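## Task

Pick up the duct tape roll sitting on the cart's upper tray and slide it onto the shaft of one of the wall pegs facing the supply shelves, so that the peg's end pokes out through the roll. The robot must not tip over or finish leaning, or the attempt counts as failed.

## Robot and tools

ROBOT. A Dexmate Vega: a three-wheeled mobile base carrying a Z-folding torso (thigh, shank, chest joints torso_hip_rad, torso_knee_rad, torso_waist_rad), a head with a camera, and two 7-joint arms (left_ and right_ shoulder_pitch, shoulder_yaw, upper_arm_roll, elbow, forearm_roll, wrist_pitch, wrist_yaw), each with a two-finger gripper (left_gripper_rad, right_gripper_rad: per-finger angle, 0 shut, up to 0.785). Footprint about 0.70 m long, 0.63 m wide; front edge 0.35 m ahead of the base origin. It starts in the torso preset stand (hip 0.469, knee 1.617, waist 1.048). Chest forward lean equals knee - hip - waist. Mirroring: on the right arm, NEGATIVE shoulder pitch lowers the arm and NEGATIVE wrist pitch tips the hand down. Folded arms: left 1, 0.5, -0.6, -2.5, 0, -0.9, 0; right -1, -0.5, 0.6, -2.5, 0, 0.9, 0 (shoulder pitch through wrist yaw). Fold before going to low lean presets.

FRAMES. Base frame: origin on the floor at the turning centre, x forward, y left, z up, metres. Hand points (left_hand, right_hand) sit between the fingers, 0.033 m short of the closed tips; fingers along the hand's z, closing along y, camera on the back (-x). Odometry frame is where the base started; base_odometry counts wheel turns only, so slip looks like travel.

move. One action per call, plus optional "cameras" (list of head_camera, left_wrist_camera, right_wrist_camera or all; [] for none; omitted means none when acting, all when idle). An action is base and/or joints (with optional speeds, min_time_s), or target alone.
- base: an object with exactly one key, a relative offset from where the base now stands. translate_m: metres, forward +, -2 to 2. strafe_m: metres, left +, -2 to 2 (heading may drift ~0.02 rad). rotate_rad: radians, counter-clockwise +, -3.2 to 3.2. Front wheels first swivel, up to 1.1 s.
- joints: an object of absolute joint targets in radians, keyed by joint name, each within its own limit. Torso joints named together arrive together. Head: head_pan_rad (+ left), head_tilt_rad, head_camera_tilt_rad (+ down); keep tilt ≤ 0 and camera tilt within -1.1 to 0.9 when panning.
- target: one hand's absolute pose in the base frame: side ("left"/"right"), x, y, z in metres (-3 to 3), pitch_deg (90 fingers down, 0 level; -30 to 95), heading_deg (0 fingers forward, + counter-clockwise), optional roll_deg (default 0; + clockwise seen from behind), headings and rolls -360 to 360, optional line_only true to demand a straight path. Checked against the robot only, not the scene; base must be still. Moves straight up to 45 cm when possible, else an arc that can swing the elbow wide. After "short (part of ...)" resend it.
- speeds: per-motion caps for this action only: translate_m, strafe_m 0.04 to 0.3 m/s; rotate_rad 0.1 to 0.6 rad/s.
- min_time_s: 0.1 to 8 s, the shortest duration for arm and head motions.
Unknown keys make the call invalid; out-of-range values are refused. A refusal or stop cancels the rest of your queued calls in that reply.

wait: seconds 0 to 10, cameras as in move; returns state.
zoom_image: camera name and region [x0, y0, x1, y1] in image pixels, at most 504 by 504, of the latest image from that camera.
finished_scene: scene = current scene number; ends it irreversibly. The roll must stay on the peg without the robot's help.

RESULTS. "move" reads done or the worst status. base_status, joint_status, left_hand_status, right_hand_status: done, off_target (resting away, maybe still pushing), contact_stop (arm pressed with near-full torque ~0.6 s; the whole arm or torso group halts and forgets targets), contact_stop_at_<key>, time_out, not_followed (collision check withheld targets; robot may keep trying), refused (with reason), reached (within 10 mm and 2 degrees), short (with distance), unfinished. "pictures" lists image order. turned_by_imu above 0.03 rad after a straight or sideways drive suggests the base bumped something; a time_out on the base means it was blocked. base_tilt gives forward/right lean in degrees (±2 bias). on_its_own lists uncommanded behaviour. Joint torques and Motor temperatures are per arm joint in joint_positions order.

GRIPPER. Open pads form a V: gap ≈ 0.24 × angle - 0.002 m at the hand point. Angle does not reveal a grasp. Commanding below the fitting angle squeezes; too hard can fling a wide object out.

AVOID. Tipping the robot (cannot recover); driving into furniture (base keeps pushing); arms hitting or pressing each other, including a gripper closing on the other hand (can end the scene); arms striking the torso or base under joints commands; drops, slams, letting go of a moving object. Contact torque at load limits (shoulder pitch/yaw 130, upper arm roll and elbow 69.6, forearm roll and wrist joints 21.7 N m, held weight included) freezes that arm 10 s. Holding loads, outstretched arms or pushing against obstacles heats motors even while you think; MOTOR HOT appears at 65 °C, an arm shuts down at 80 °C for 30–60 s. After any stop, back the arm off first. Arms carry about 4 kg level at reach. Loose objects may occasionally get nudged. Camera calibration is approximate; wrist camera poses degrade with arm reach.

Each tool is called after ">>>" as a command line: name --argument value for each argument, lists and objects as JSON in quotes; but a table of rows of numbers goes row by row, as --pt "numbers of a row", without its own name.

## Session

>>> move --joints '{"head_pan_rad":-1.0,"head_camera_tilt_rad":0.15}' --cameras '["head_camera"]'

>>> move --joints '{"head_pan_rad":1.0,"head_camera_tilt_rad":0.15}' --cameras '["head_camera"]'

Scene clock: 1.33 s.
Joint torques (N m): left_arm=[7.31 -0.53 2.09 -4.68 0.2 -2.81 0.38] | right_arm=[-5.96 1.39 -0.99 -2.51 -0.05 2.64 -0.16]
Motor temperatures (°C): left_arm=[33 33 33 31 37 35 38] | right_arm=[33 30 38 33 36 32 37]
move: done
base_odometry: x=+0.000 y=+0.000 heading=+0.000
turned_by_wheels: +0.000
turned_by_imu: +0.000
base_tilt: forward=-0.5 right=-0.8
base_status: not commanded
joint_positions: torso_hip_rad=+0.469 torso_knee_rad=+1.617 torso_waist_rad=+1.048 left_shoulder_pitch_rad=+2.186 left_shoulder_yaw_rad=-0.019 left_upper_arm_roll_rad=+0.011 left_elbow_rad=-1.089 left_forearm_roll_rad=+0.007 left_wrist_pitch_rad=-0.506 left_wrist_yaw_rad=+0.006 left_gripper_rad=+0.005 right_shoulder_pitch_rad=-2.207 right_shoulder_yaw_rad=+0.005 right_upper_arm_roll_rad=+0.012 right_elbow_rad=-1.097 right_forearm_roll_rad=-0.016 right_wrist_pitch_rad=+0.483 right_wrist_yaw_rad=+0.008 right_gripper_rad=+0.005 head_pan_rad=-0.999 head_tilt_rad=+0.000 head_camera_tilt_rad=+0.149
joint_status: all done
chest: x=-0.0111 y=+0.0000 z=+1.4155 quat_wxyz=(+0.999, +0.000, +0.050, +0.000) (m; base frame)
left_hand: x=+0.2055 y=+0.2144 z=+0.6069 quat_wxyz=(+0.426, -0.005, +0.905, -0.006) pitch_deg=+39.6 heading_deg=-0.5 roll_deg=-1.1 back=up (m; base frame)
right_hand: x=+0.1864 y=-0.2297 z=+0.5983 quat_wxyz=(+0.409, -0.005, +0.912, +0.000) pitch_deg=+41.7 heading_deg=+0.3 roll_deg=-0.4 back=up (m; base frame)
pictures: head_camera
camera_calibration:
head_camera: T_world_to_cam=[[-0.842256, -0.525732, 0.119211, -0.21877], [-0.222672, 0.137898, -0.965091, 1.45055], [0.49094, -0.839399, -0.233211, 0.347499], [0, 0, 0, 1]] pos_world=[-0.031864, -0.0233526, 1.50704]

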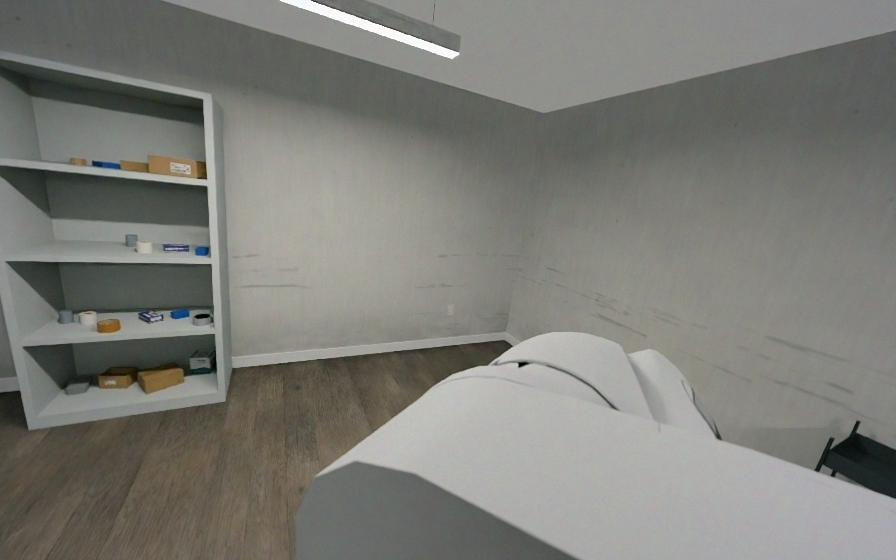

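Scene clock: 3.33 s.
Joint torques (N m): left_arm=[6.19 0.87 1.59 -1.6 0.72 -2.53 0.18] | right_arm=[-5.13 0.72 -0.49 -2.6 0.09 2.26 -0.17]
move: done
base_odometry: x=+0.000 y=+0.000 heading=+0.000
turned_by_wheels: +0.000
turned_by_imu: +0.000
base_tilt: forward=-0.6 right=-0.8
base_status: not commanded
joint_positions: torso_hip_rad=+0.469 torso_knee_rad=+1.617 torso_waist_rad=+1.048 left_shoulder_pitch_rad=+2.186 left_shoulder_yaw_rad=-0.019 left_upper_arm_roll_rad=+0.011 left_elbow_rad=-1.089 left_forearm_roll_rad=+0.007 left_wrist_pitch_rad=-0.506 left_wrist_yaw_rad=+0.006 left_gripper_rad=+0.005 right_shoulder_pitch_rad=-2.207 right_shoulder_yaw_rad=+0.005 right_upper_arm_roll_rad=+0.012 right_elbow_rad=-1.097 right_forearm_roll_rad=-0.016 right_wrist_pitch_rad=+0.483 right_wrist_yaw_rad=+0.008 right_gripper_rad=+0.005 head_pan_rad=+0.999 head_tilt_rad=+0.000 head_camera_tilt_rad=+0.149
joint_status: all done
chest: x=-0.0111 y=+0.0000 z=+1.4155 quat_wxyz=(+0.999, +0.000, +0.050, +0.000) (m; base frame)
left_hand: x=+0.2055 y=+0.2144 z=+0.6069 quat_wxyz=(+0.426, -0.005, +0.905, -0.006) pitch_deg=+39.6 heading_deg=-0.5 roll_deg=-1.1 back=up (m; base frame)
right_hand: x=+0.1864 y=-0.2297 z=+0.5983 quat_wxyz=(+0.409, -0.005, +0.912, +0.000) pitch_deg=+41.7 heading_deg=+0.3 roll_deg=-0.4 back=up (m; base frame)
pictures: head_camera
camera_calibration:
head_camera: T_world_to_cam=[[0.830375, -0.555072, -0.0487072, 0.16108], [-0.171287, -0.171102, -0.97025, 1.46229], [0.530225, 0.814014, -0.237156, 0.356441], [0, 0, 0, 1]] pos_world=[-0.0722798, 0.0494643, 1.51117]

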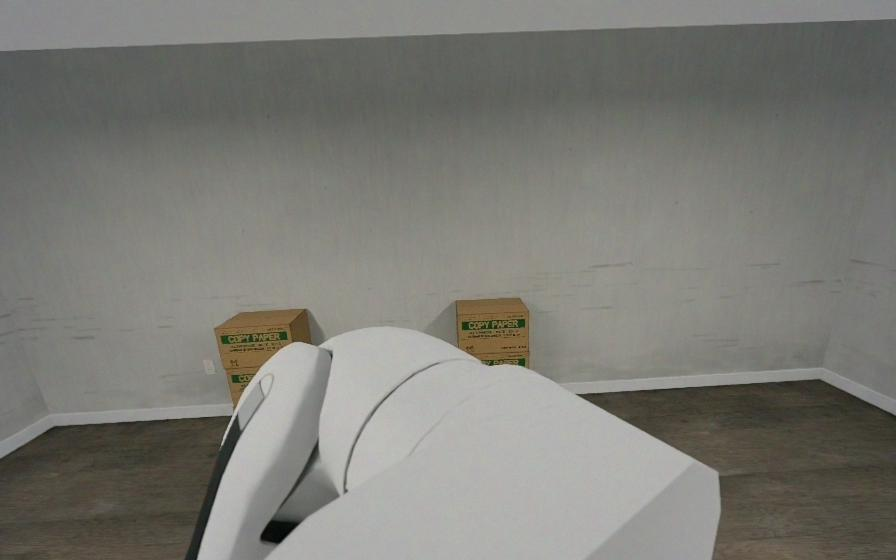

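>>> move --joints '{"head_pan_rad":2.75}' --cameras '["head_camera"]'

>>> move --joints '{"head_pan_rad":-2.3,"head_camera_tilt_rad":0.3}' --cameras '["head_camera"]'

Scene clock: 9.43 s.
Joint torques (N m): left_arm=[4.99 0.87 2.59 -2.84 -0.05 -2.39 0.36] | right_arm=[-5.75 1.21 -0.05 -2.15 -0.02 2.23 -0.12]
move: done
base_odometry: x=+0.000 y=+0.000 heading=+0.000
turned_by_wheels: +0.000
turned_by_imu: +0.000
base_tilt: forward=-0.5 right=-0.8
base_status: not commanded
joint_positions: torso_hip_rad=+0.469 torso_knee_rad=+1.617 torso_waist_rad=+1.048 left_shoulder_pitch_rad=+2.186 left_shoulder_yaw_rad=-0.019 left_upper_arm_roll_rad=+0.011 left_elbow_rad=-1.089 left_forearm_roll_rad=+0.007 left_wrist_pitch_rad=-0.506 left_wrist_yaw_rad=+0.006 left_gripper_rad=+0.005 right_shoulder_pitch_rad=-2.207 right_shoulder_yaw_rad=+0.005 right_upper_arm_roll_rad=+0.012 right_elbow_rad=-1.097 right_forearm_roll_rad=-0.016 right_wrist_pitch_rad=+0.483 right_wrist_yaw_rad=+0.008 right_gripper_rad=+0.005 head_pan_rad=+2.749 head_tilt_rad=+0.000 head_camera_tilt_rad=+0.149
joint_status: all done
chest: x=-0.0111 y=+0.0000 z=+1.4155 quat_wxyz=(+0.999, +0.000, +0.050, +0.000) (m; base frame)
left_hand: x=+0.2055 y=+0.2144 z=+0.6069 quat_wxyz=(+0.426, -0.005, +0.905, -0.006) pitch_deg=+39.6 heading_deg=-0.5 roll_deg=-1.1 back=up (m; base frame)
right_hand: x=+0.1864 y=-0.2297 z=+0.5983 quat_wxyz=(+0.409, -0.005, +0.912, +0.000) pitch_deg=+41.7 heading_deg=+0.3 roll_deg=-0.4 back=up (m; base frame)
pictures: head_camera
camera_calibration:
head_camera: T_world_to_cam=[[0.399563, 0.91669, -0.00539507, 0.0631315], [0.0824691, -0.0418065, -0.995716, 1.51988], [-0.912988, 0.397407, -0.0923029, 0.0287509], [0, 0, 0, 1]] pos_world=[-0.124319, -0.00575699, 1.51636]

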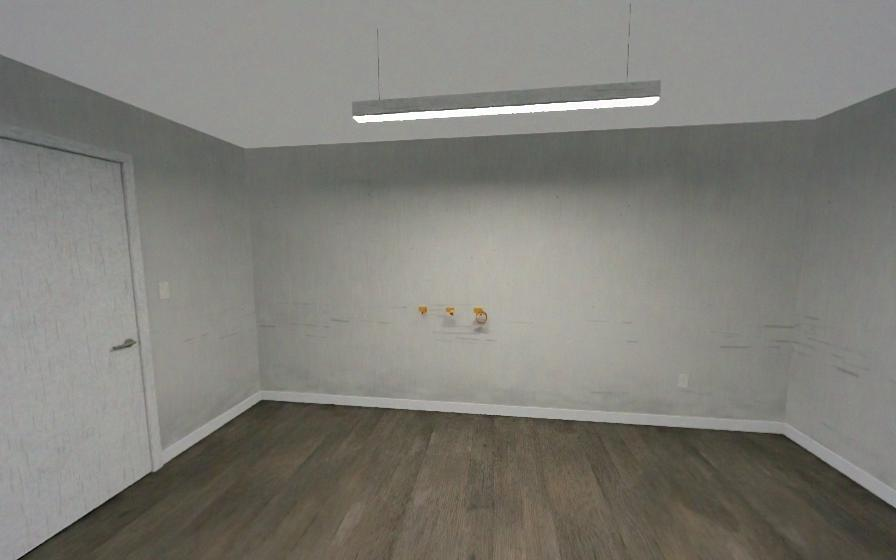

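Scene clock: 13.47 s.
Joint torques (N m): left_arm=[5.45 0.83 1.22 -1.49 0.4 -3.01 0.33] | right_arm=[-3.7 1.05 0.12 -2.48 0 2.38 -0.19]
move: done
base_odometry: x=+0.000 y=+0.000 heading=+0.000
turned_by_wheels: +0.000
turned_by_imu: +0.000
base_tilt: forward=-0.6 right=-0.9
base_status: not commanded
joint_positions: torso_hip_rad=+0.469 torso_knee_rad=+1.617 torso_waist_rad=+1.048 left_shoulder_pitch_rad=+2.186 left_shoulder_yaw_rad=-0.019 left_upper_arm_roll_rad=+0.011 left_elbow_rad=-1.089 left_forearm_roll_rad=+0.007 left_wrist_pitch_rad=-0.506 left_wrist_yaw_rad=+0.006 left_gripper_rad=+0.005 right_shoulder_pitch_rad=-2.207 right_shoulder_yaw_rad=+0.005 right_upper_arm_roll_rad=+0.012 right_elbow_rad=-1.097 right_forearm_roll_rad=-0.016 right_wrist_pitch_rad=+0.483 right_wrist_yaw_rad=+0.008 right_gripper_rad=+0.005 head_pan_rad=-2.299 head_tilt_rad=+0.000 head_camera_tilt_rad=+0.299
joint_status: all done
chest: x=-0.0111 y=+0.0000 z=+1.4155 quat_wxyz=(+0.999, +0.000, +0.050, +0.000) (m; base frame)
left_hand: x=+0.2055 y=+0.2144 z=+0.6069 quat_wxyz=(+0.426, -0.005, +0.905, -0.006) pitch_deg=+39.6 heading_deg=-0.5 roll_deg=-1.1 back=up (m; base frame)
right_hand: x=+0.1864 y=-0.2297 z=+0.5983 quat_wxyz=(+0.409, -0.005, +0.912, +0.000) pitch_deg=+41.7 heading_deg=+0.3 roll_deg=-0.4 back=up (m; base frame)
pictures: head_camera
camera_calibration:
head_camera: T_world_to_cam=[[-0.730127, 0.674373, 0.110163, -0.196588], [0.100493, 0.26544, -0.958876, 1.46672], [-0.675882, -0.68903, -0.261575, 0.298255], [0, 0, 0, 1]] pos_world=[-0.089344, -0.0512452, 1.50607]

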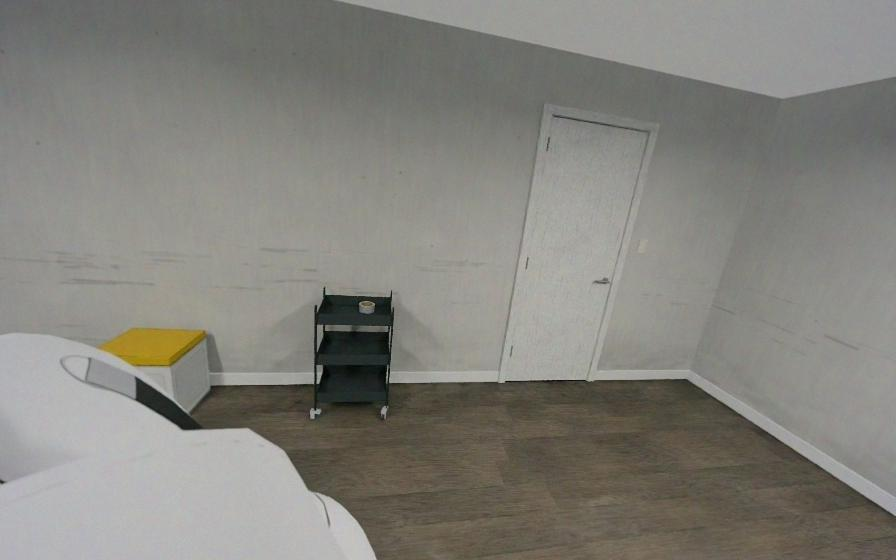

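>>> move --joints '{"head_pan_rad":2.75,"head_camera_tilt_rad":0.3}' --cameras '["head_camera"]'

>>> zoom_image --camera "head_camera" --region '[380, 260, 540, 360]'

>>> move --base '{"rotate_rad":-2.15}' --joints '{"head_pan_rad":0,"head_camera_tilt_rad":0.4}' --cameras '["head_camera"]'

Scene clock: 44.93 s.
Joint torques (N m): left_arm=[4.95 0.53 -0.45 -2.93 0.35 -3.35 0.22] | right_arm=[-6.59 1.83 -0.55 -2 -0.08 1.79 0.02]
move: done
base_odometry: x=+0.000 y=+0.000 heading=+0.000
turned_by_wheels: +0.000
turned_by_imu: -0.001
base_tilt: forward=-0.5 right=-0.8
base_status: not commanded
joint_positions: torso_hip_rad=+0.469 torso_knee_rad=+1.617 torso_waist_rad=+1.048 left_shoulder_pitch_rad=+2.186 left_shoulder_yaw_rad=-0.019 left_upper_arm_roll_rad=+0.011 left_elbow_rad=-1.089 left_forearm_roll_rad=+0.007 left_wrist_pitch_rad=-0.506 left_wrist_yaw_rad=+0.006 left_gripper_rad=+0.005 right_shoulder_pitch_rad=-2.207 right_shoulder_yaw_rad=+0.005 right_upper_arm_roll_rad=+0.012 right_elbow_rad=-1.097 right_forearm_roll_rad=-0.016 right_wrist_pitch_rad=+0.483 right_wrist_yaw_rad=+0.008 right_gripper_rad=+0.005 head_pan_rad=+2.749 head_tilt_rad=+0.000 head_camera_tilt_rad=+0.299
joint_status: all done
chest: x=-0.0111 y=+0.0000 z=+1.4155 quat_wxyz=(+0.999, +0.000, +0.050, +0.000) (m; base frame)
left_hand: x=+0.2055 y=+0.2144 z=+0.6069 quat_wxyz=(+0.426, -0.005, +0.905, -0.006) pitch_deg=+39.6 heading_deg=-0.5 roll_deg=-1.1 back=up (m; base frame)
right_hand: x=+0.1864 y=-0.2297 z=+0.5983 quat_wxyz=(+0.409, -0.005, +0.912, +0.000) pitch_deg=+41.7 heading_deg=+0.3 roll_deg=-0.4 back=up (m; base frame)
pictures: head_camera
camera_calibration:
head_camera: T_world_to_cam=[[0.394853, 0.91874, -0.00279689, 0.0588967], [0.219356, -0.0972292, -0.970788, 1.49365], [-0.892174, 0.382705, -0.239922, 0.24921], [0, 0, 0, 1]] pos_world=[-0.128557, -0.00425846, 1.50997]

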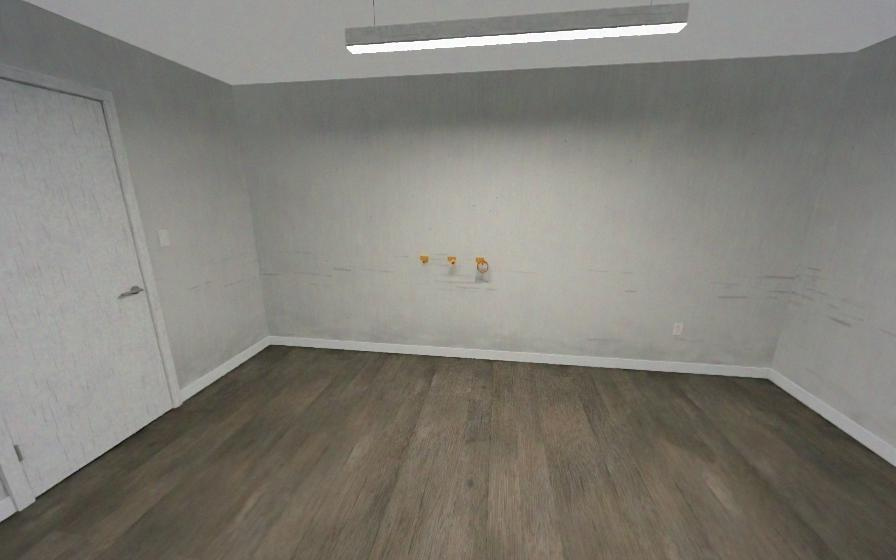

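Scaled by 3.150 from the camera's 896x560 image, which has a finer 960x600 frame.

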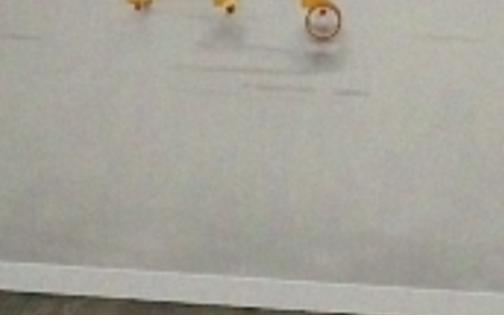

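Scene clock: 50.07 s.
Joint torques (N m): left_arm=[5.35 0.96 0.69 -2.06 0.39 -2.42 0.24] | right_arm=[-4.61 0 -0.27 -2.47 -0.01 1.65 -0.05]
move: done
base_odometry: x=+0.001 y=+0.002 heading=-2.153
turned_by_wheels: -2.153
turned_by_imu: -2.145
base_tilt: forward=-0.6 right=-0.8
base_status: done
joint_positions: torso_hip_rad=+0.469 torso_knee_rad=+1.617 torso_waist_rad=+1.048 left_shoulder_pitch_rad=+2.186 left_shoulder_yaw_rad=-0.019 left_upper_arm_roll_rad=+0.011 left_elbow_rad=-1.089 left_forearm_roll_rad=+0.007 left_wrist_pitch_rad=-0.506 left_wrist_yaw_rad=+0.006 left_gripper_rad=+0.005 right_shoulder_pitch_rad=-2.207 right_shoulder_yaw_rad=+0.005 right_upper_arm_roll_rad=+0.012 right_elbow_rad=-1.097 right_forearm_roll_rad=-0.016 right_wrist_pitch_rad=+0.483 right_wrist_yaw_rad=+0.008 right_gripper_rad=+0.005 head_pan_rad=+0.001 head_tilt_rad=+0.000 head_camera_tilt_rad=+0.399
joint_status: all done
chest: x=-0.0111 y=+0.0000 z=+1.4155 quat_wxyz=(+0.999, +0.000, +0.050, +0.000) (m; base frame)
left_hand: x=+0.2055 y=+0.2144 z=+0.6069 quat_wxyz=(+0.426, -0.005, +0.905, -0.006) pitch_deg=+39.6 heading_deg=-0.5 roll_deg=-1.1 back=up (m; base frame)
right_hand: x=+0.1864 y=-0.2297 z=+0.5983 quat_wxyz=(+0.409, -0.005, +0.912, +0.000) pitch_deg=+41.7 heading_deg=+0.3 roll_deg=-0.4 back=up (m; base frame)
pictures: head_camera
camera_calibration:
head_camera: T_world_to_cam=[[-0.00395311, -0.99926, 0.0382723, -0.0331518], [-0.509483, -0.0309201, -0.859925, 1.27225], [0.860472, -0.0228984, -0.508983, 0.785336], [0, 0, 0, 1]] pos_world=[-0.0276998, 0.0241939, 1.49503]

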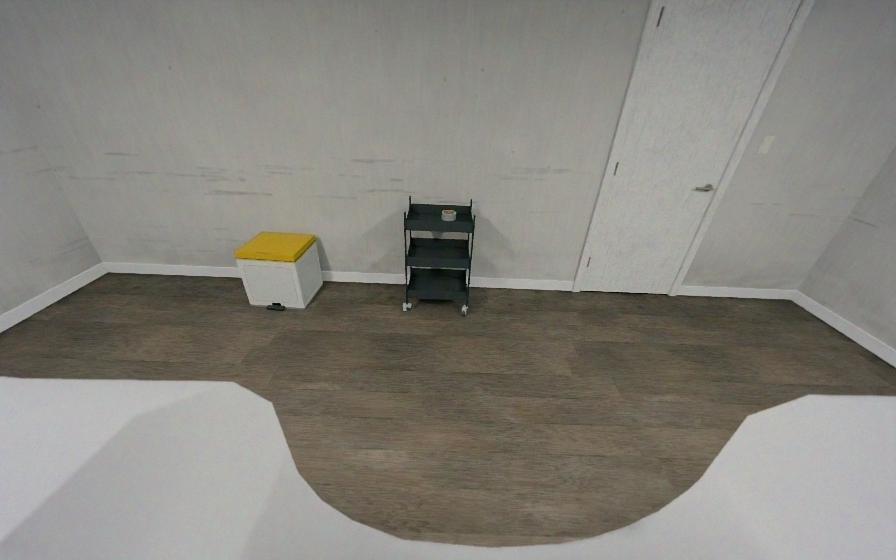

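>>> move --base '{"strafe_m":0.28}' --speeds '{"strafe_m":0.2}'

>>> move --target '{"side":"right","x":0.5,"y":-0.255,"z":0.98,"pitch_deg":90,"heading_deg":-90}'

>>> move --base '{"translate_m":1.0}' --joints '{"right_gripper_rad":0.3,"head_camera_tilt_rad":0.7,"torso_hip_rad":0.269,"torso_knee_rad":1.417,"torso_waist_rad":1.048}' --cameras '["all"]'

Scene clock: 60.77 s.
Joint torques (N m): left_arm=[6.16 1.91 2.7 -5.05 0.2 -2.45 0.2] | right_arm=[-5.47 2.27 -0.31 -2.93 -0.15 2.86 0.05]
move: done
base_odometry: x=+0.235 y=-0.152 heading=-2.148
turned_by_wheels: +0.005
turned_by_imu: +0.003
base_tilt: forward=-0.6 right=-0.8
base_status: done
joint_positions: torso_hip_rad=+0.469 torso_knee_rad=+1.617 torso_waist_rad=+1.048 left_shoulder_pitch_rad=+2.186 left_shoulder_yaw_rad=-0.019 left_upper_arm_roll_rad=+0.011 left_elbow_rad=-1.089 left_forearm_roll_rad=+0.007 left_wrist_pitch_rad=-0.506 left_wrist_yaw_rad=+0.006 left_gripper_rad=+0.005 right_shoulder_pitch_rad=-2.207 right_shoulder_yaw_rad=+0.005 right_upper_arm_roll_rad=+0.012 right_elbow_rad=-1.097 right_forearm_roll_rad=-0.016 right_wrist_pitch_rad=+0.483 right_wrist_yaw_rad=+0.008 right_gripper_rad=+0.005 head_pan_rad=+0.001 head_tilt_rad=+0.000 head_camera_tilt_rad=+0.399
joint_status: not commanded
chest: x=-0.0111 y=+0.0000 z=+1.4155 quat_wxyz=(+0.999, +0.000, +0.050, +0.000) (m; base frame)
left_hand: x=+0.2055 y=+0.2144 z=+0.6069 quat_wxyz=(+0.426, -0.005, +0.905, -0.006) pitch_deg=+39.6 heading_deg=-0.5 roll_deg=-1.1 back=up (m; base frame)
right_hand: x=+0.1864 y=-0.2297 z=+0.5983 quat_wxyz=(+0.409, -0.005, +0.912, +0.000) pitch_deg=+41.7 heading_deg=+0.3 roll_deg=-0.4 back=up (m; base frame)
camera_calibration:
head_camera: T_world_to_cam=[[-0.00403871, -0.999257, 0.0383237, -0.0332316], [-0.509486, -0.0309208, -0.859923, 1.27225], [0.86047, -0.0229984, -0.508982, 0.785337], [0, 0, 0, 1]] pos_world=[-0.0276998, 0.0241935, 1.49503]
left_wrist_camera: T_world_to_cam=[[-0.00698482, -0.997061, 0.0762968, 0.161623], [-0.713544, -0.0484847, -0.698931, 0.636714], [0.700576, -0.059323, -0.711108, 0.45044], [0, 0, 0, 1]] pos_world=[0.139885, 0.21874, 0.752999]
right_wrist_camera: T_world_to_cam=[[0.0413626, -0.998837, -0.0247603, -0.217991], [-0.74554, -0.0143562, -0.666306, 0.587464], [0.665176, 0.0460199, -0.745267, 0.48921], [0, 0, 0, 1]] pos_world=[0.121584, -0.231817, 0.750625]

Scene clock: 69.27 s.
Joint torques (N m): left_arm=[7.16 0.88 -1.32 -2.32 0.32 -2.12 0.06] | right_arm=[31.54 -1.37 6.38 -1.46 -0.51 -0.45 0.13]
move: done
base_odometry: x=+0.235 y=-0.152 heading=-2.148
turned_by_wheels: +0.000
turned_by_imu: -0.001
base_tilt: forward=-0.5 right=-0.8
base_status: not commanded
joint_positions: torso_hip_rad=+0.469 torso_knee_rad=+1.617 torso_waist_rad=+1.048 left_shoulder_pitch_rad=+2.186 left_shoulder_yaw_rad=-0.019 left_upper_arm_roll_rad=+0.011 left_elbow_rad=-1.089 left_forearm_roll_rad=+0.007 left_wrist_pitch_rad=-0.506 left_wrist_yaw_rad=+0.006 left_gripper_rad=+0.005 right_shoulder_pitch_rad=-0.024 right_shoulder_yaw_rad=-0.984 right_upper_arm_roll_rad=-1.639 right_elbow_rad=-1.818 right_forearm_roll_rad=+0.059 right_wrist_pitch_rad=-0.830 right_wrist_yaw_rad=+1.345 right_gripper_rad=+0.005 head_pan_rad=+0.001 head_tilt_rad=+0.000 head_camera_tilt_rad=+0.399
joint_status: not commanded
chest: x=-0.0111 y=+0.0000 z=+1.4155 quat_wxyz=(+0.999, +0.000, +0.050, +0.000) (m; base frame)
left_hand: x=+0.2055 y=+0.2144 z=+0.6069 quat_wxyz=(+0.426, -0.005, +0.905, -0.006) pitch_deg=+39.6 heading_deg=-0.5 roll_deg=-1.1 back=up (m; base frame)
right_hand: x=+0.5006 y=-0.2534 z=+0.9789 quat_wxyz=(+0.001, -0.708, +0.706, +0.000) pitch_deg=+89.8 heading_deg=+90.2 roll_deg=+0.0 (m; base frame)
right_hand_status: reached (checked arc [a long move; over the whole arc the hand travels 0.95 m to end 0.49 m from its start, up to 0.38 m off the straight line; right_shoulder_pitch_rad turns most, 2.19 rad; on the way or at its end the hand turns up to 101 deg from its attitude at the start], planned for 7.2 s): 2 mm and 0.2 deg off.
camera_calibration:
head_camera: T_world_to_cam=[[-0.00403871, -0.999257, 0.0383237, -0.0332316], [-0.509486, -0.0309208, -0.859923, 1.27225], [0.86047, -0.0229984, -0.508982, 0.785337], [0, 0, 0, 1]] pos_world=[-0.0276998, 0.0241935, 1.49503]
left_wrist_camera: T_world_to_cam=[[-0.00698482, -0.997061, 0.0762968, 0.161623], [-0.713544, -0.0484847, -0.698931, 0.636714], [0.700576, -0.059323, -0.711108, 0.45044], [0, 0, 0, 1]] pos_world=[0.139885, 0.21874, 0.752999]
right_wrist_camera: T_world_to_cam=[[0.999088, 0.00242696, -0.0426338, -0.453455], [0.00717282, -0.993736, 0.11152, -0.311517], [-0.0420961, -0.111724, -0.992847, 1.12132], [0, 0, 0, 1]] pos_world=[0.50248, -0.183186, 1.12871]

Scene clock: 74.97 s.
Joint torques (N m): left_arm=[5.37 0.8 1.19 -2.97 -0.02 -1.75 0.22] | right_arm=[33.06 -0.75 5.86 -1.34 -0.52 0.37 0.01]
move: done
base_odometry: x=-0.313 y=-0.988 heading=-2.150
turned_by_wheels: -0.001
turned_by_imu: -0.008
base_tilt: forward=-0.6 right=-0.6
base_status: done
joint_positions: torso_hip_rad=+0.269 torso_knee_rad=+1.417 torso_waist_rad=+1.048 left_shoulder_pitch_rad=+2.186 left_shoulder_yaw_rad=-0.019 left_upper_arm_roll_rad=+0.011 left_elbow_rad=-1.089 left_forearm_roll_rad=+0.007 left_wrist_pitch_rad=-0.506 left_wrist_yaw_rad=+0.006 left_gripper_rad=+0.005 right_shoulder_pitch_rad=-0.020 right_shoulder_yaw_rad=-0.986 right_upper_arm_roll_rad=-1.642 right_elbow_rad=-1.820 right_forearm_roll_rad=+0.059 right_wrist_pitch_rad=-0.832 right_wrist_yaw_rad=+1.348 right_gripper_rad=+0.300 head_pan_rad=+0.001 head_tilt_rad=+0.000 head_camera_tilt_rad=+0.699
joint_status: all done
chest: x=+0.0327 y=+0.0000 z=+1.3476 quat_wxyz=(+0.999, +0.000, +0.050, +0.000) (m; base frame)
left_hand: x=+0.2493 y=+0.2144 z=+0.5391 quat_wxyz=(+0.426, -0.005, +0.905, -0.006) pitch_deg=+39.6 heading_deg=-0.5 roll_deg=-1.1 back=up (m; base frame)
right_hand: x=+0.5439 y=-0.2550 z=+0.9120 quat_wxyz=(+0.000, -0.707, +0.707, +0.000) pitch_deg=+90.0 heading_deg=+90.0 roll_deg=+0.0 (m; base frame)
pictures: head_camera, left_wrist_camera, right_wrist_camera
camera_calibration:
head_camera: T_world_to_cam=[[0.00747734, -0.999252, 0.0379449, -0.0295223], [-0.740907, -0.0310201, -0.67089, 0.960837], [0.671566, -0.0230972, -0.740585, 1.03419], [0, 0, 0, 1]] pos_world=[0.0175886, 0.0241919, 1.41164]
left_wrist_camera: T_world_to_cam=[[-0.00697943, -0.997061, 0.0762922, 0.167112], [-0.713593, -0.0484812, -0.698881, 0.620483], [0.700526, -0.0593194, -0.711158, 0.371513], [0, 0, 0, 1]] pos_world=[0.183684, 0.21874, 0.685098]
right_wrist_camera: T_world_to_cam=[[0.999035, -0.000533486, -0.043911, -0.499033], [0.00446866, -0.993501, 0.113739, -0.306373], [-0.0436863, -0.113825, -0.99254, 1.05667], [0, 0, 0, 1]] pos_world=[0.546082, -0.184373, 1.06172]

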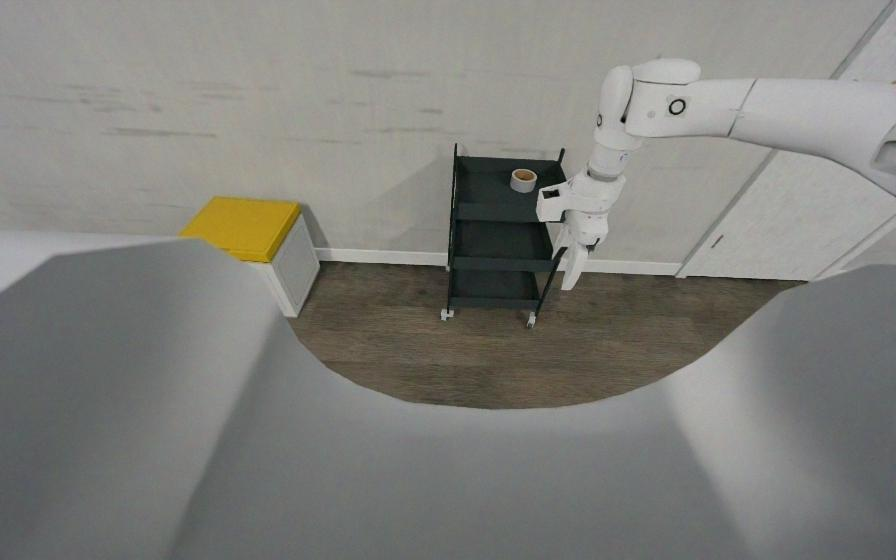

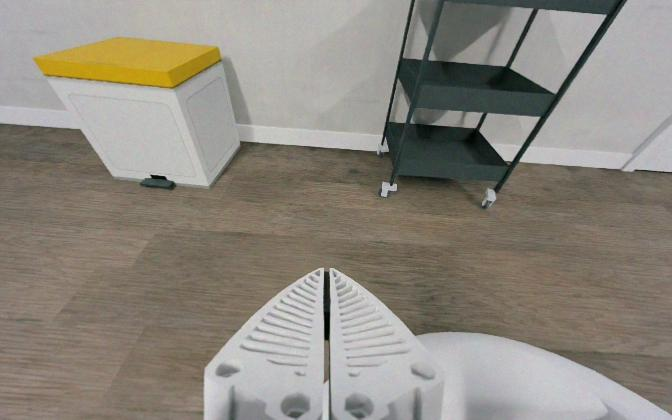

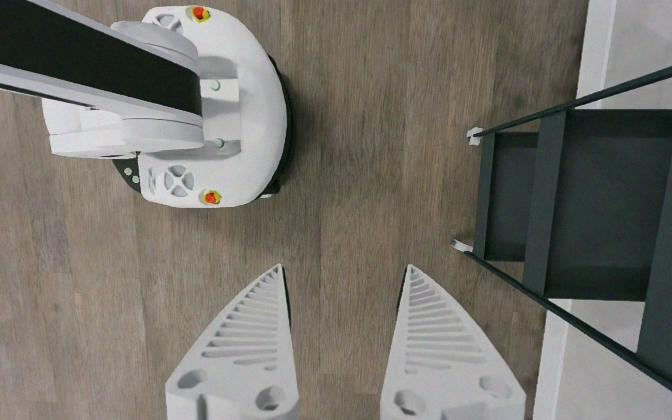

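>>> move --base '{"rotate_rad":-0.045}'

>>> move --base '{"translate_m":0.4}' --joints '{"head_camera_tilt_rad":0.9}' --cameras '["head_camera","right_wrist_camera"]'

Scene clock: 85.70 s.
Joint torques (N m): left_arm=[6.36 0.37 -0.6 -3.03 -0.25 -1.84 0.72] | right_arm=[32.19 -0.95 5.94 -1.12 -0.71 -0.28 -0.01]
move: done
base_odometry: x=-0.313 y=-0.988 heading=-2.194
turned_by_wheels: -0.045
turned_by_imu: -0.047
base_tilt: forward=-0.4 right=-0.9
base_status: done
joint_positions: torso_hip_rad=+0.269 torso_knee_rad=+1.417 torso_waist_rad=+1.048 left_shoulder_pitch_rad=+2.186 left_shoulder_yaw_rad=-0.019 left_upper_arm_roll_rad=+0.011 left_elbow_rad=-1.089 left_forearm_roll_rad=+0.007 left_wrist_pitch_rad=-0.506 left_wrist_yaw_rad=+0.006 left_gripper_rad=+0.005 right_shoulder_pitch_rad=-0.020 right_shoulder_yaw_rad=-0.986 right_upper_arm_roll_rad=-1.642 right_elbow_rad=-1.820 right_forearm_roll_rad=+0.059 right_wrist_pitch_rad=-0.832 right_wrist_yaw_rad=+1.348 right_gripper_rad=+0.300 head_pan_rad=+0.000 head_tilt_rad=+0.000 head_camera_tilt_rad=+0.699
joint_status: not commanded
chest: x=+0.0327 y=+0.0000 z=+1.3476 quat_wxyz=(+0.999, +0.000, +0.050, +0.000) (m; base frame)
left_hand: x=+0.2493 y=+0.2144 z=+0.5391 quat_wxyz=(+0.426, -0.005, +0.905, -0.006) pitch_deg=+39.6 heading_deg=-0.5 roll_deg=-1.1 back=up (m; base frame)
right_hand: x=+0.5438 y=-0.2550 z=+0.9120 quat_wxyz=(+0.000, -0.707, +0.707, +0.000) pitch_deg=+90.0 heading_deg=+90.0 roll_deg=+0.0 (m; base frame)
camera_calibration:
head_camera: T_world_to_cam=[[0.00733626, -0.999253, 0.0379529, -0.0295304], [-0.74091, -0.030921, -0.670893, 0.960837], [0.671565, -0.0231979, -0.740583, 1.03418], [0, 0, 0, 1]] pos_world=[0.0175884, 0.0241925, 1.41164]
left_wrist_camera: T_world_to_cam=[[-0.00697943, -0.997061, 0.0762922, 0.167112], [-0.713593, -0.0484812, -0.698881, 0.620483], [0.700526, -0.0593194, -0.711158, 0.371513], [0, 0, 0, 1]] pos_world=[0.183684, 0.21874, 0.685098]
right_wrist_camera: T_world_to_cam=[[0.999031, -0.000545192, -0.0440101, -0.498928], [0.00446831, -0.993501, 0.113738, -0.306372], [-0.0437861, -0.113825, -0.992536, 1.05672], [0, 0, 0, 1]] pos_world=[0.546083, -0.184373, 1.06172]

Scene clock: 88.87 s.
Joint torques (N m): left_arm=[6.63 -1.72 -1.16 -3.19 0.28 -2.59 0.15] | right_arm=[33.21 -0.67 6.02 -0.9 -0.67 -0.33 -0.02]
move: done
base_odometry: x=-0.547 y=-1.313 heading=-2.196
turned_by_wheels: -0.002
turned_by_imu: -0.002
base_tilt: forward=-0.4 right=-0.7
base_status: done
joint_positions: torso_hip_rad=+0.269 torso_knee_rad=+1.417 torso_waist_rad=+1.048 left_shoulder_pitch_rad=+2.186 left_shoulder_yaw_rad=-0.019 left_upper_arm_roll_rad=+0.011 left_elbow_rad=-1.089 left_forearm_roll_rad=+0.007 left_wrist_pitch_rad=-0.506 left_wrist_yaw_rad=+0.006 left_gripper_rad=+0.005 right_shoulder_pitch_rad=-0.020 right_shoulder_yaw_rad=-0.986 right_upper_arm_roll_rad=-1.642 right_elbow_rad=-1.820 right_forearm_roll_rad=+0.059 right_wrist_pitch_rad=-0.832 right_wrist_yaw_rad=+1.348 right_gripper_rad=+0.300 head_pan_rad=+0.000 head_tilt_rad=+0.000 head_camera_tilt_rad=+0.899
joint_status: all done
chest: x=+0.0327 y=+0.0000 z=+1.3476 quat_wxyz=(+0.999, +0.000, +0.050, +0.000) (m; base frame)
left_hand: x=+0.2493 y=+0.2144 z=+0.5391 quat_wxyz=(+0.426, -0.005, +0.905, -0.006) pitch_deg=+39.6 heading_deg=-0.5 roll_deg=-1.1 back=up (m; base frame)
right_hand: x=+0.5438 y=-0.2550 z=+0.9120 quat_wxyz=(+0.000, -0.707, +0.707, +0.000) pitch_deg=+90.0 heading_deg=+90.0 roll_deg=+0.0 (m; base frame)
pictures: head_camera, right_wrist_camera
camera_calibration:
head_camera: T_world_to_cam=[[0.0146775, -0.99925, 0.0358293, -0.0262683], [-0.859352, -0.0309253, -0.510448, 0.72972], [0.511174, -0.0232979, -0.859162, 1.19641], [0, 0, 0, 1]] pos_world=[0.0159001, 0.024192, 1.40133]
right_wrist_camera: T_world_to_cam=[[0.999031, -0.000545192, -0.0440101, -0.498928], [0.00446831, -0.993501, 0.113738, -0.306372], [-0.0437861, -0.113825, -0.992536, 1.05672], [0, 0, 0, 1]] pos_world=[0.546083, -0.184373, 1.06172]

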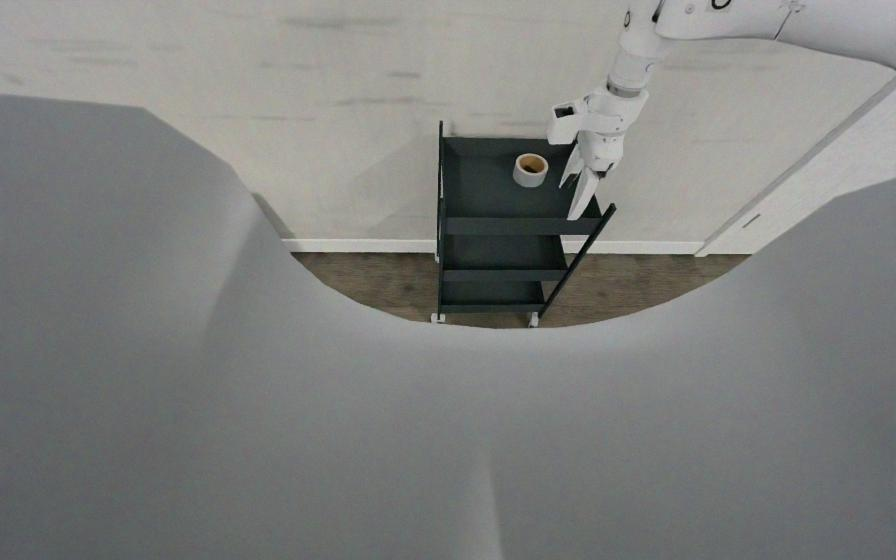

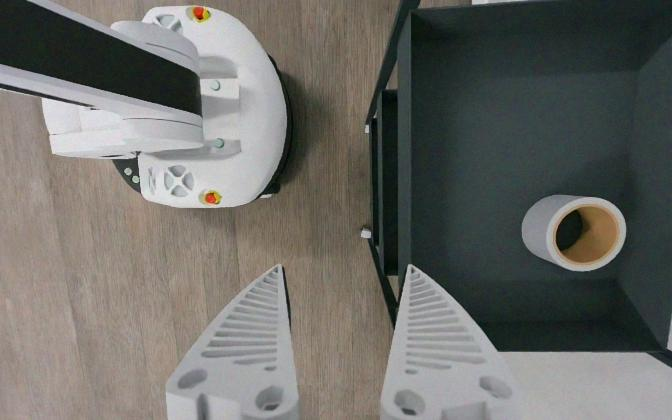

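>>> move --base '{"translate_m":0.22}' --joints '{"right_gripper_rad":0.15}' --speeds '{"translate_m":0.1}' --cameras '["head_camera","right_wrist_camera"]'

Scene clock: 99.93 s.
Joint torques (N m): left_arm=[5.02 3.31 -0.52 -2.13 -0.38 -0.78 0.11] | right_arm=[31.75 0.93 6.54 -0.34 -0.66 -0.41 0.12]
move: done
base_odometry: x=-0.676 y=-1.491 heading=-2.197
turned_by_wheels: -0.001
turned_by_imu: -0.003
base_tilt: forward=-0.6 right=-0.9
base_status: done
joint_positions: torso_hip_rad=+0.269 torso_knee_rad=+1.417 torso_waist_rad=+1.048 left_shoulder_pitch_rad=+2.186 left_shoulder_yaw_rad=-0.019 left_upper_arm_roll_rad=+0.011 left_elbow_rad=-1.089 left_forearm_roll_rad=+0.007 left_wrist_pitch_rad=-0.506 left_wrist_yaw_rad=+0.006 left_gripper_rad=+0.005 right_shoulder_pitch_rad=-0.020 right_shoulder_yaw_rad=-0.986 right_upper_arm_roll_rad=-1.642 right_elbow_rad=-1.820 right_forearm_roll_rad=+0.059 right_wrist_pitch_rad=-0.832 right_wrist_yaw_rad=+1.348 right_gripper_rad=+0.150 head_pan_rad=+0.000 head_tilt_rad=+0.000 head_camera_tilt_rad=+0.899
joint_status: all done
chest: x=+0.0327 y=+0.0000 z=+1.3476 quat_wxyz=(+0.999, +0.000, +0.050, +0.000) (m; base frame)
left_hand: x=+0.2493 y=+0.2144 z=+0.5391 quat_wxyz=(+0.426, -0.005, +0.905, -0.006) pitch_deg=+39.6 heading_deg=-0.5 roll_deg=-1.1 back=up (m; base frame)
right_hand: x=+0.5438 y=-0.2550 z=+0.9120 quat_wxyz=(+0.000, -0.707, +0.707, +0.000) pitch_deg=+90.0 heading_deg=+90.0 roll_deg=+0.0 (m; base frame)
pictures: head_camera, right_wrist_camera
camera_calibration:
head_camera: T_world_to_cam=[[0.0146775, -0.99925, 0.0358293, -0.0262683], [-0.859352, -0.0309253, -0.510448, 0.72972], [0.511174, -0.0232979, -0.859162, 1.19641], [0, 0, 0, 1]] pos_world=[0.0159001, 0.024192, 1.40133]
right_wrist_camera: T_world_to_cam=[[0.999031, -0.000545192, -0.0440101, -0.498928], [0.00446831, -0.993501, 0.113738, -0.306372], [-0.0437861, -0.113825, -0.992536, 1.05672], [0, 0, 0, 1]] pos_world=[0.546083, -0.184373, 1.06172]

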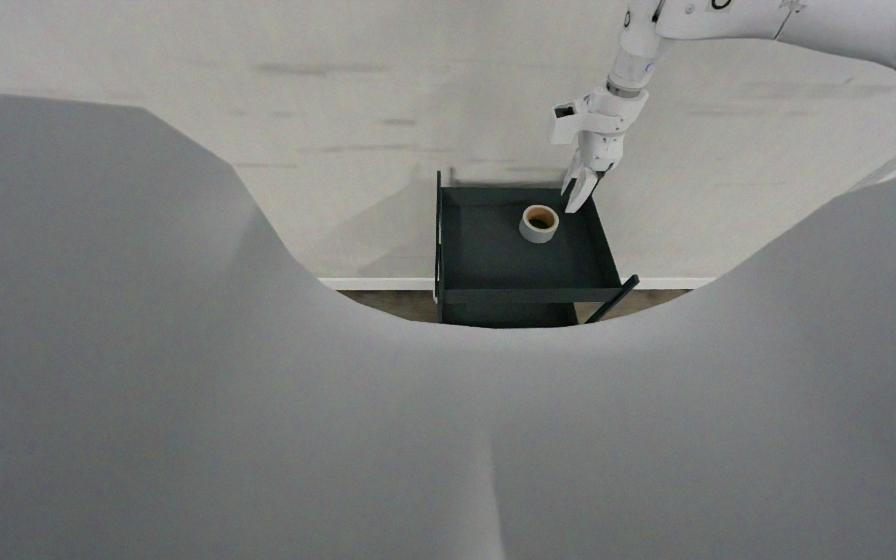

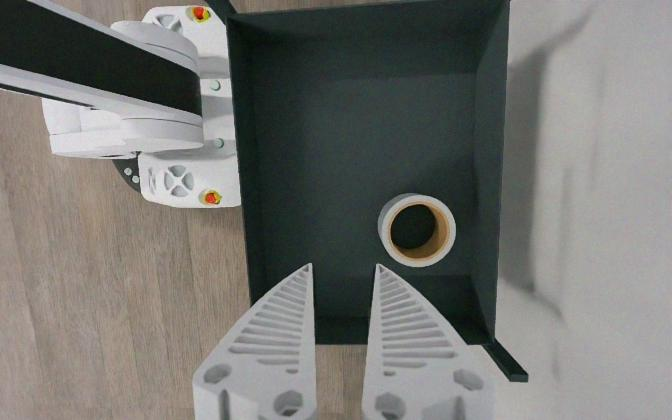

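>>> move --base '{"translate_m":0.025}' --speeds '{"translate_m":0.05}'

>>> move --target '{"side":"right","x":0.57,"y":-0.255,"z":0.80,"pitch_deg":90,"heading_deg":90,"line_only":true}' --cameras '["right_wrist_camera"]'

>>> zoom_image --camera "right_wrist_camera" --region '[220, 140, 500, 360]'

Scene clock: 110.73 s.
Joint torques (N m): left_arm=[7.1 1.04 2.32 -5.07 0.95 -2 0.66] | right_arm=[31.14 -0.23 6.31 -0.27 -0.71 0.39 0.05]
move: done
base_odometry: x=-0.690 y=-1.511 heading=-2.199
turned_by_wheels: -0.001
turned_by_imu: -0.002
base_tilt: forward=-0.4 right=-0.8
base_status: done
joint_positions: torso_hip_rad=+0.269 torso_knee_rad=+1.417 torso_waist_rad=+1.048 left_shoulder_pitch_rad=+2.186 left_shoulder_yaw_rad=-0.019 left_upper_arm_roll_rad=+0.011 left_elbow_rad=-1.089 left_forearm_roll_rad=+0.007 left_wrist_pitch_rad=-0.506 left_wrist_yaw_rad=+0.006 left_gripper_rad=+0.005 right_shoulder_pitch_rad=-0.020 right_shoulder_yaw_rad=-0.986 right_upper_arm_roll_rad=-1.642 right_elbow_rad=-1.820 right_forearm_roll_rad=+0.059 right_wrist_pitch_rad=-0.832 right_wrist_yaw_rad=+1.348 right_gripper_rad=+0.150 head_pan_rad=+0.000 head_tilt_rad=+0.000 head_camera_tilt_rad=+0.899
joint_status: not commanded
chest: x=+0.0327 y=+0.0000 z=+1.3476 quat_wxyz=(+0.999, +0.000, +0.050, +0.000) (m; base frame)
left_hand: x=+0.2493 y=+0.2144 z=+0.5391 quat_wxyz=(+0.426, -0.005, +0.905, -0.006) pitch_deg=+39.6 heading_deg=-0.5 roll_deg=-1.1 back=up (m; base frame)
right_hand: x=+0.5438 y=-0.2550 z=+0.9120 quat_wxyz=(+0.000, -0.707, +0.707, +0.000) pitch_deg=+90.0 heading_deg=+90.0 roll_deg=+0.0 (m; base frame)
camera_calibration:
head_camera: T_world_to_cam=[[0.0146774, -0.99925, 0.035828, -0.0262665], [-0.859396, -0.0309226, -0.510374, 0.729617], [0.511099, -0.0232995, -0.859206, 1.19647], [0, 0, 0, 1]] pos_world=[0.0158993, 0.0241921, 1.40133]
left_wrist_camera: T_world_to_cam=[[-0.00697943, -0.997061, 0.0762922, 0.167112], [-0.713593, -0.0484812, -0.698881, 0.620483], [0.700526, -0.0593194, -0.711158, 0.371513], [0, 0, 0, 1]] pos_world=[0.183684, 0.21874, 0.685098]
right_wrist_camera: T_world_to_cam=[[0.999031, -0.000545192, -0.0440101, -0.498928], [0.00446831, -0.993501, 0.113738, -0.306372], [-0.0437861, -0.113825, -0.992536, 1.05672], [0, 0, 0, 1]] pos_world=[0.546083, -0.184373, 1.06172]

Scene clock: 113.40 s.
Joint torques (N m): left_arm=[6.72 -1.11 0.02 -1.8 0.17 -2.26 0.07] | right_arm=[12.9 0.4 5.24 0.23 -0.14 0.36 -0.44]
move: done
base_odometry: x=-0.690 y=-1.511 heading=-2.199
turned_by_wheels: +0.000
turned_by_imu: +0.000
base_tilt: forward=-0.7 right=-0.9
base_status: not commanded
joint_positions: torso_hip_rad=+0.269 torso_knee_rad=+1.417 torso_waist_rad=+1.048 left_shoulder_pitch_rad=+2.186 left_shoulder_yaw_rad=-0.019 left_upper_arm_roll_rad=+0.011 left_elbow_rad=-1.089 left_forearm_roll_rad=+0.007 left_wrist_pitch_rad=-0.506 left_wrist_yaw_rad=+0.006 left_gripper_rad=+0.005 right_shoulder_pitch_rad=-0.206 right_shoulder_yaw_rad=-0.822 right_upper_arm_roll_rad=-1.647 right_elbow_rad=-1.497 right_forearm_roll_rad=+0.067 right_wrist_pitch_rad=-0.673 right_wrist_yaw_rad=+1.167 right_gripper_rad=+0.150 head_pan_rad=+0.000 head_tilt_rad=+0.000 head_camera_tilt_rad=+0.899
joint_status: not commanded
chest: x=+0.0327 y=+0.0000 z=+1.3476 quat_wxyz=(+0.999, +0.000, +0.050, +0.000) (m; base frame)
left_hand: x=+0.2493 y=+0.2144 z=+0.5391 quat_wxyz=(+0.426, -0.005, +0.905, -0.006) pitch_deg=+39.6 heading_deg=-0.5 roll_deg=-1.1 back=up (m; base frame)
right_hand: x=+0.5701 y=-0.2550 z=+0.8016 quat_wxyz=(+0.000, -0.707, +0.707, +0.000) pitch_deg=+90.0 heading_deg=+90.0 roll_deg=+0.0 (m; base frame)
right_hand_status: reached (straight line, planned for 1.4 s): 2 mm and 0.0 deg off.
pictures: right_wrist_camera
camera_calibration:
right_wrist_camera: T_world_to_cam=[[0.999053, -0.000585871, -0.0435028, -0.530461], [0.00437029, -0.9935, 0.113745, -0.293883], [-0.0432867, -0.113827, -0.992557, 0.948021], [0, 0, 0, 1]] pos_world=[0.57228, -0.184373, 0.951316]

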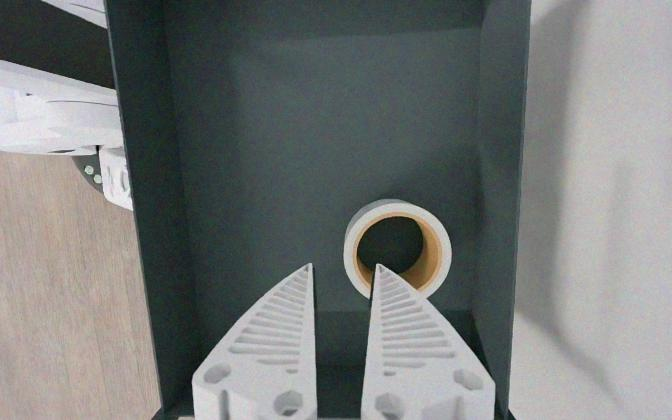

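Scaled by 1.800 from the camera's 672x420 image, which has a finer 960x600 frame.

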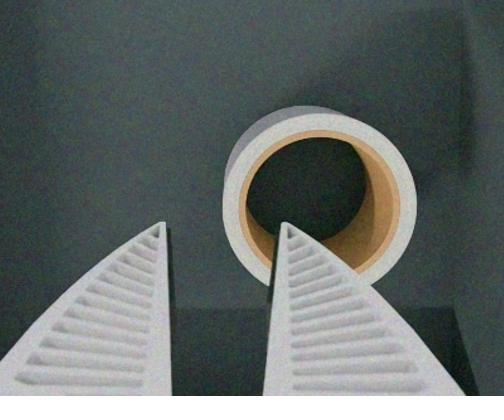

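>>> move --target '{"side":"right","x":0.576,"y":-0.253,"z":0.745,"pitch_deg":90,"heading_deg":90,"line_only":true}' --cameras '["right_wrist_camera"]'

>>> zoom_image --camera "right_wrist_camera" --region '[220, 140, 500, 360]'

Scene clock: 124.20 s.
Joint torques (N m): left_arm=[7.23 -0.8 -0.67 -2.04 -0.4 -3.21 0.45] | right_arm=[12.54 1.85 5.55 -0.4 -0.16 0.45 -0.32]
move: done
base_odometry: x=-0.690 y=-1.511 heading=-2.199
turned_by_wheels: +0.000
turned_by_imu: +0.000
base_tilt: forward=-0.6 right=-0.8
base_status: not commanded
joint_positions: torso_hip_rad=+0.269 torso_knee_rad=+1.417 torso_waist_rad=+1.048 left_shoulder_pitch_rad=+2.186 left_shoulder_yaw_rad=-0.019 left_upper_arm_roll_rad=+0.011 left_elbow_rad=-1.089 left_forearm_roll_rad=+0.007 left_wrist_pitch_rad=-0.506 left_wrist_yaw_rad=+0.006 left_gripper_rad=+0.005 right_shoulder_pitch_rad=-0.294 right_shoulder_yaw_rad=-0.720 right_upper_arm_roll_rad=-1.647 right_elbow_rad=-1.302 right_forearm_roll_rad=+0.069 right_wrist_pitch_rad=-0.580 right_wrist_yaw_rad=+1.088 right_gripper_rad=+0.150 head_pan_rad=+0.000 head_tilt_rad=+0.000 head_camera_tilt_rad=+0.899
joint_status: not commanded
chest: x=+0.0327 y=+0.0000 z=+1.3476 quat_wxyz=(+0.999, +0.000, +0.050, +0.000) (m; base frame)
left_hand: x=+0.2493 y=+0.2144 z=+0.5391 quat_wxyz=(+0.426, -0.005, +0.905, -0.006) pitch_deg=+39.6 heading_deg=-0.5 roll_deg=-1.1 back=up (m; base frame)
right_hand: x=+0.5762 y=-0.2530 z=+0.7464 quat_wxyz=(+0.000, -0.707, +0.707, +0.000) pitch_deg=+90.0 heading_deg=+90.0 roll_deg=+0.0 (m; base frame)
right_hand_status: reached (straight line, planned for 1.0 s): 1 mm and 0.0 deg off.
pictures: right_wrist_camera
camera_calibration:
right_wrist_camera: T_world_to_cam=[[0.999048, -0.000502582, -0.0436131, -0.538844], [0.0044698, -0.993489, 0.113839, -0.285871], [-0.0433863, -0.113925, -0.992542, 0.893638], [0, 0, 0, 1]] pos_world=[0.578381, -0.182472, 0.896016]

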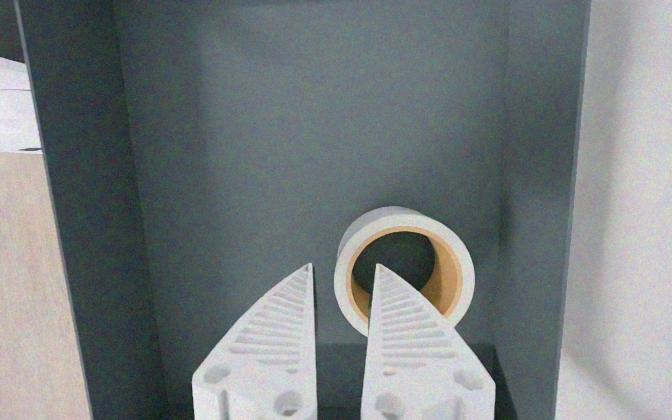

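Scaled by 1.800 from the camera's 672x420 image, which has a finer 960x600 frame.

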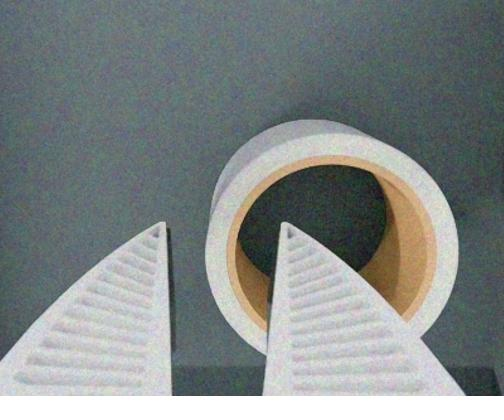

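>>> move --target '{"side":"right","x":0.576,"y":-0.249,"z":0.721,"pitch_deg":90,"heading_deg":90,"line_only":true}' --cameras '["right_wrist_camera"]'

>>> move --joints '{"right_gripper_rad":0.0}' --cameras '["right_wrist_camera"]'

Scene clock: 130.77 s.
Joint torques (N m): left_arm=[6.57 3.88 3.56 -3.81 0.31 -1.97 0.28] | right_arm=[14.53 1.5 10.81 0.16 0.11 0.6 -0.25]
move: done
base_odometry: x=-0.690 y=-1.511 heading=-2.199
turned_by_wheels: +0.000
turned_by_imu: +0.000
base_tilt: forward=-0.6 right=-0.8
base_status: not commanded
joint_positions: torso_hip_rad=+0.269 torso_knee_rad=+1.417 torso_waist_rad=+1.048 left_shoulder_pitch_rad=+2.186 left_shoulder_yaw_rad=-0.019 left_upper_arm_roll_rad=+0.011 left_elbow_rad=-1.089 left_forearm_roll_rad=+0.007 left_wrist_pitch_rad=-0.506 left_wrist_yaw_rad=+0.006 left_gripper_rad=+0.005 right_shoulder_pitch_rad=-0.333 right_shoulder_yaw_rad=-0.669 right_upper_arm_roll_rad=-1.647 right_elbow_rad=-1.216 right_forearm_roll_rad=+0.069 right_wrist_pitch_rad=-0.544 right_wrist_yaw_rad=+1.055 right_gripper_rad=+0.150 head_pan_rad=+0.000 head_tilt_rad=+0.000 head_camera_tilt_rad=+0.899
joint_status: not commanded
chest: x=+0.0327 y=+0.0000 z=+1.3476 quat_wxyz=(+0.999, +0.000, +0.050, +0.000) (m; base frame)
left_hand: x=+0.2493 y=+0.2144 z=+0.5391 quat_wxyz=(+0.426, -0.005, +0.905, -0.006) pitch_deg=+39.6 heading_deg=-0.5 roll_deg=-1.1 back=up (m; base frame)
right_hand: x=+0.5761 y=-0.2493 z=+0.7222 quat_wxyz=(+0.000, -0.707, +0.707, +0.000) pitch_deg=+90.0 heading_deg=+90.0 roll_deg=+0.0 (m; base frame)
right_hand_status: reached (straight line, planned for 0.6 s): 1 mm and 0.0 deg off.
pictures: right_wrist_camera
camera_calibration:
right_wrist_camera: T_world_to_cam=[[0.999034, -0.000353032, -0.0439321, -0.539482], [0.00466752, -0.993455, 0.114125, -0.279708], [-0.0436849, -0.11422, -0.992495, 0.870227], [0, 0, 0, 1]] pos_world=[0.578283, -0.178671, 0.871916]

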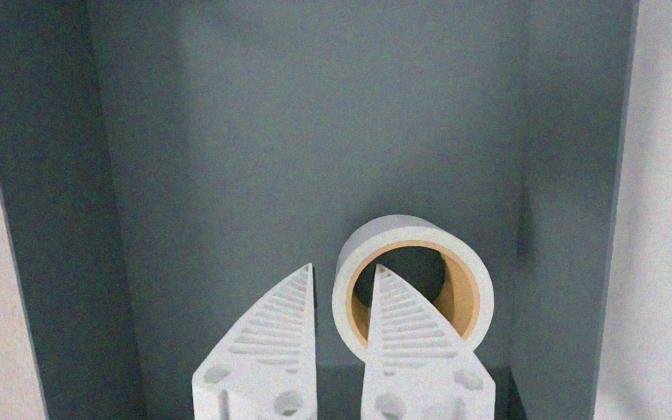

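Scene clock: 131.40 s.
Joint torques (N m): left_arm=[5.33 -0.4 0 -3.38 -0.29 -1 -0.25] | right_arm=[15.62 1.27 10.22 0.53 -0.28 0.24 -0.42]
move: done
base_odometry: x=-0.690 y=-1.511 heading=-2.199
turned_by_wheels: +0.000
turned_by_imu: +0.000
base_tilt: forward=-0.5 right=-0.8
base_status: not commanded
joint_positions: torso_hip_rad=+0.269 torso_knee_rad=+1.417 torso_waist_rad=+1.048 left_shoulder_pitch_rad=+2.186 left_shoulder_yaw_rad=-0.019 left_upper_arm_roll_rad=+0.011 left_elbow_rad=-1.089 left_forearm_roll_rad=+0.007 left_wrist_pitch_rad=-0.506 left_wrist_yaw_rad=+0.006 left_gripper_rad=+0.005 right_shoulder_pitch_rad=-0.334 right_shoulder_yaw_rad=-0.667 right_upper_arm_roll_rad=-1.647 right_elbow_rad=-1.213 right_forearm_roll_rad=+0.070 right_wrist_pitch_rad=-0.543 right_wrist_yaw_rad=+1.053 right_gripper_rad=+0.000 head_pan_rad=+0.000 head_tilt_rad=+0.000 head_camera_tilt_rad=+0.899
joint_status: all done
chest: x=+0.0327 y=+0.0000 z=+1.3476 quat_wxyz=(+0.999, +0.000, +0.050, +0.000) (m; base frame)
left_hand: x=+0.2493 y=+0.2144 z=+0.5391 quat_wxyz=(+0.426, -0.005, +0.905, -0.006) pitch_deg=+39.6 heading_deg=-0.5 roll_deg=-1.1 back=up (m; base frame)
right_hand: x=+0.5761 y=-0.2491 z=+0.7214 quat_wxyz=(+0.000, -0.707, +0.707, +0.000) pitch_deg=+90.0 heading_deg=+90.0 roll_deg=+0.0 (m; base frame)
pictures: right_wrist_camera
camera_calibration:
right_wrist_camera: T_world_to_cam=[[0.999034, -0.000353099, -0.0439321, -0.539522], [0.00466312, -0.993467, 0.114026, -0.27932], [-0.0436854, -0.114121, -0.992506, 0.869384], [0, 0, 0, 1]] pos_world=[0.578283, -0.178471, 0.871016]

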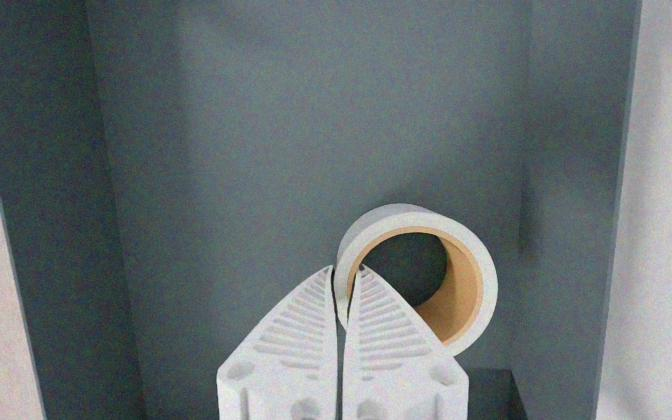

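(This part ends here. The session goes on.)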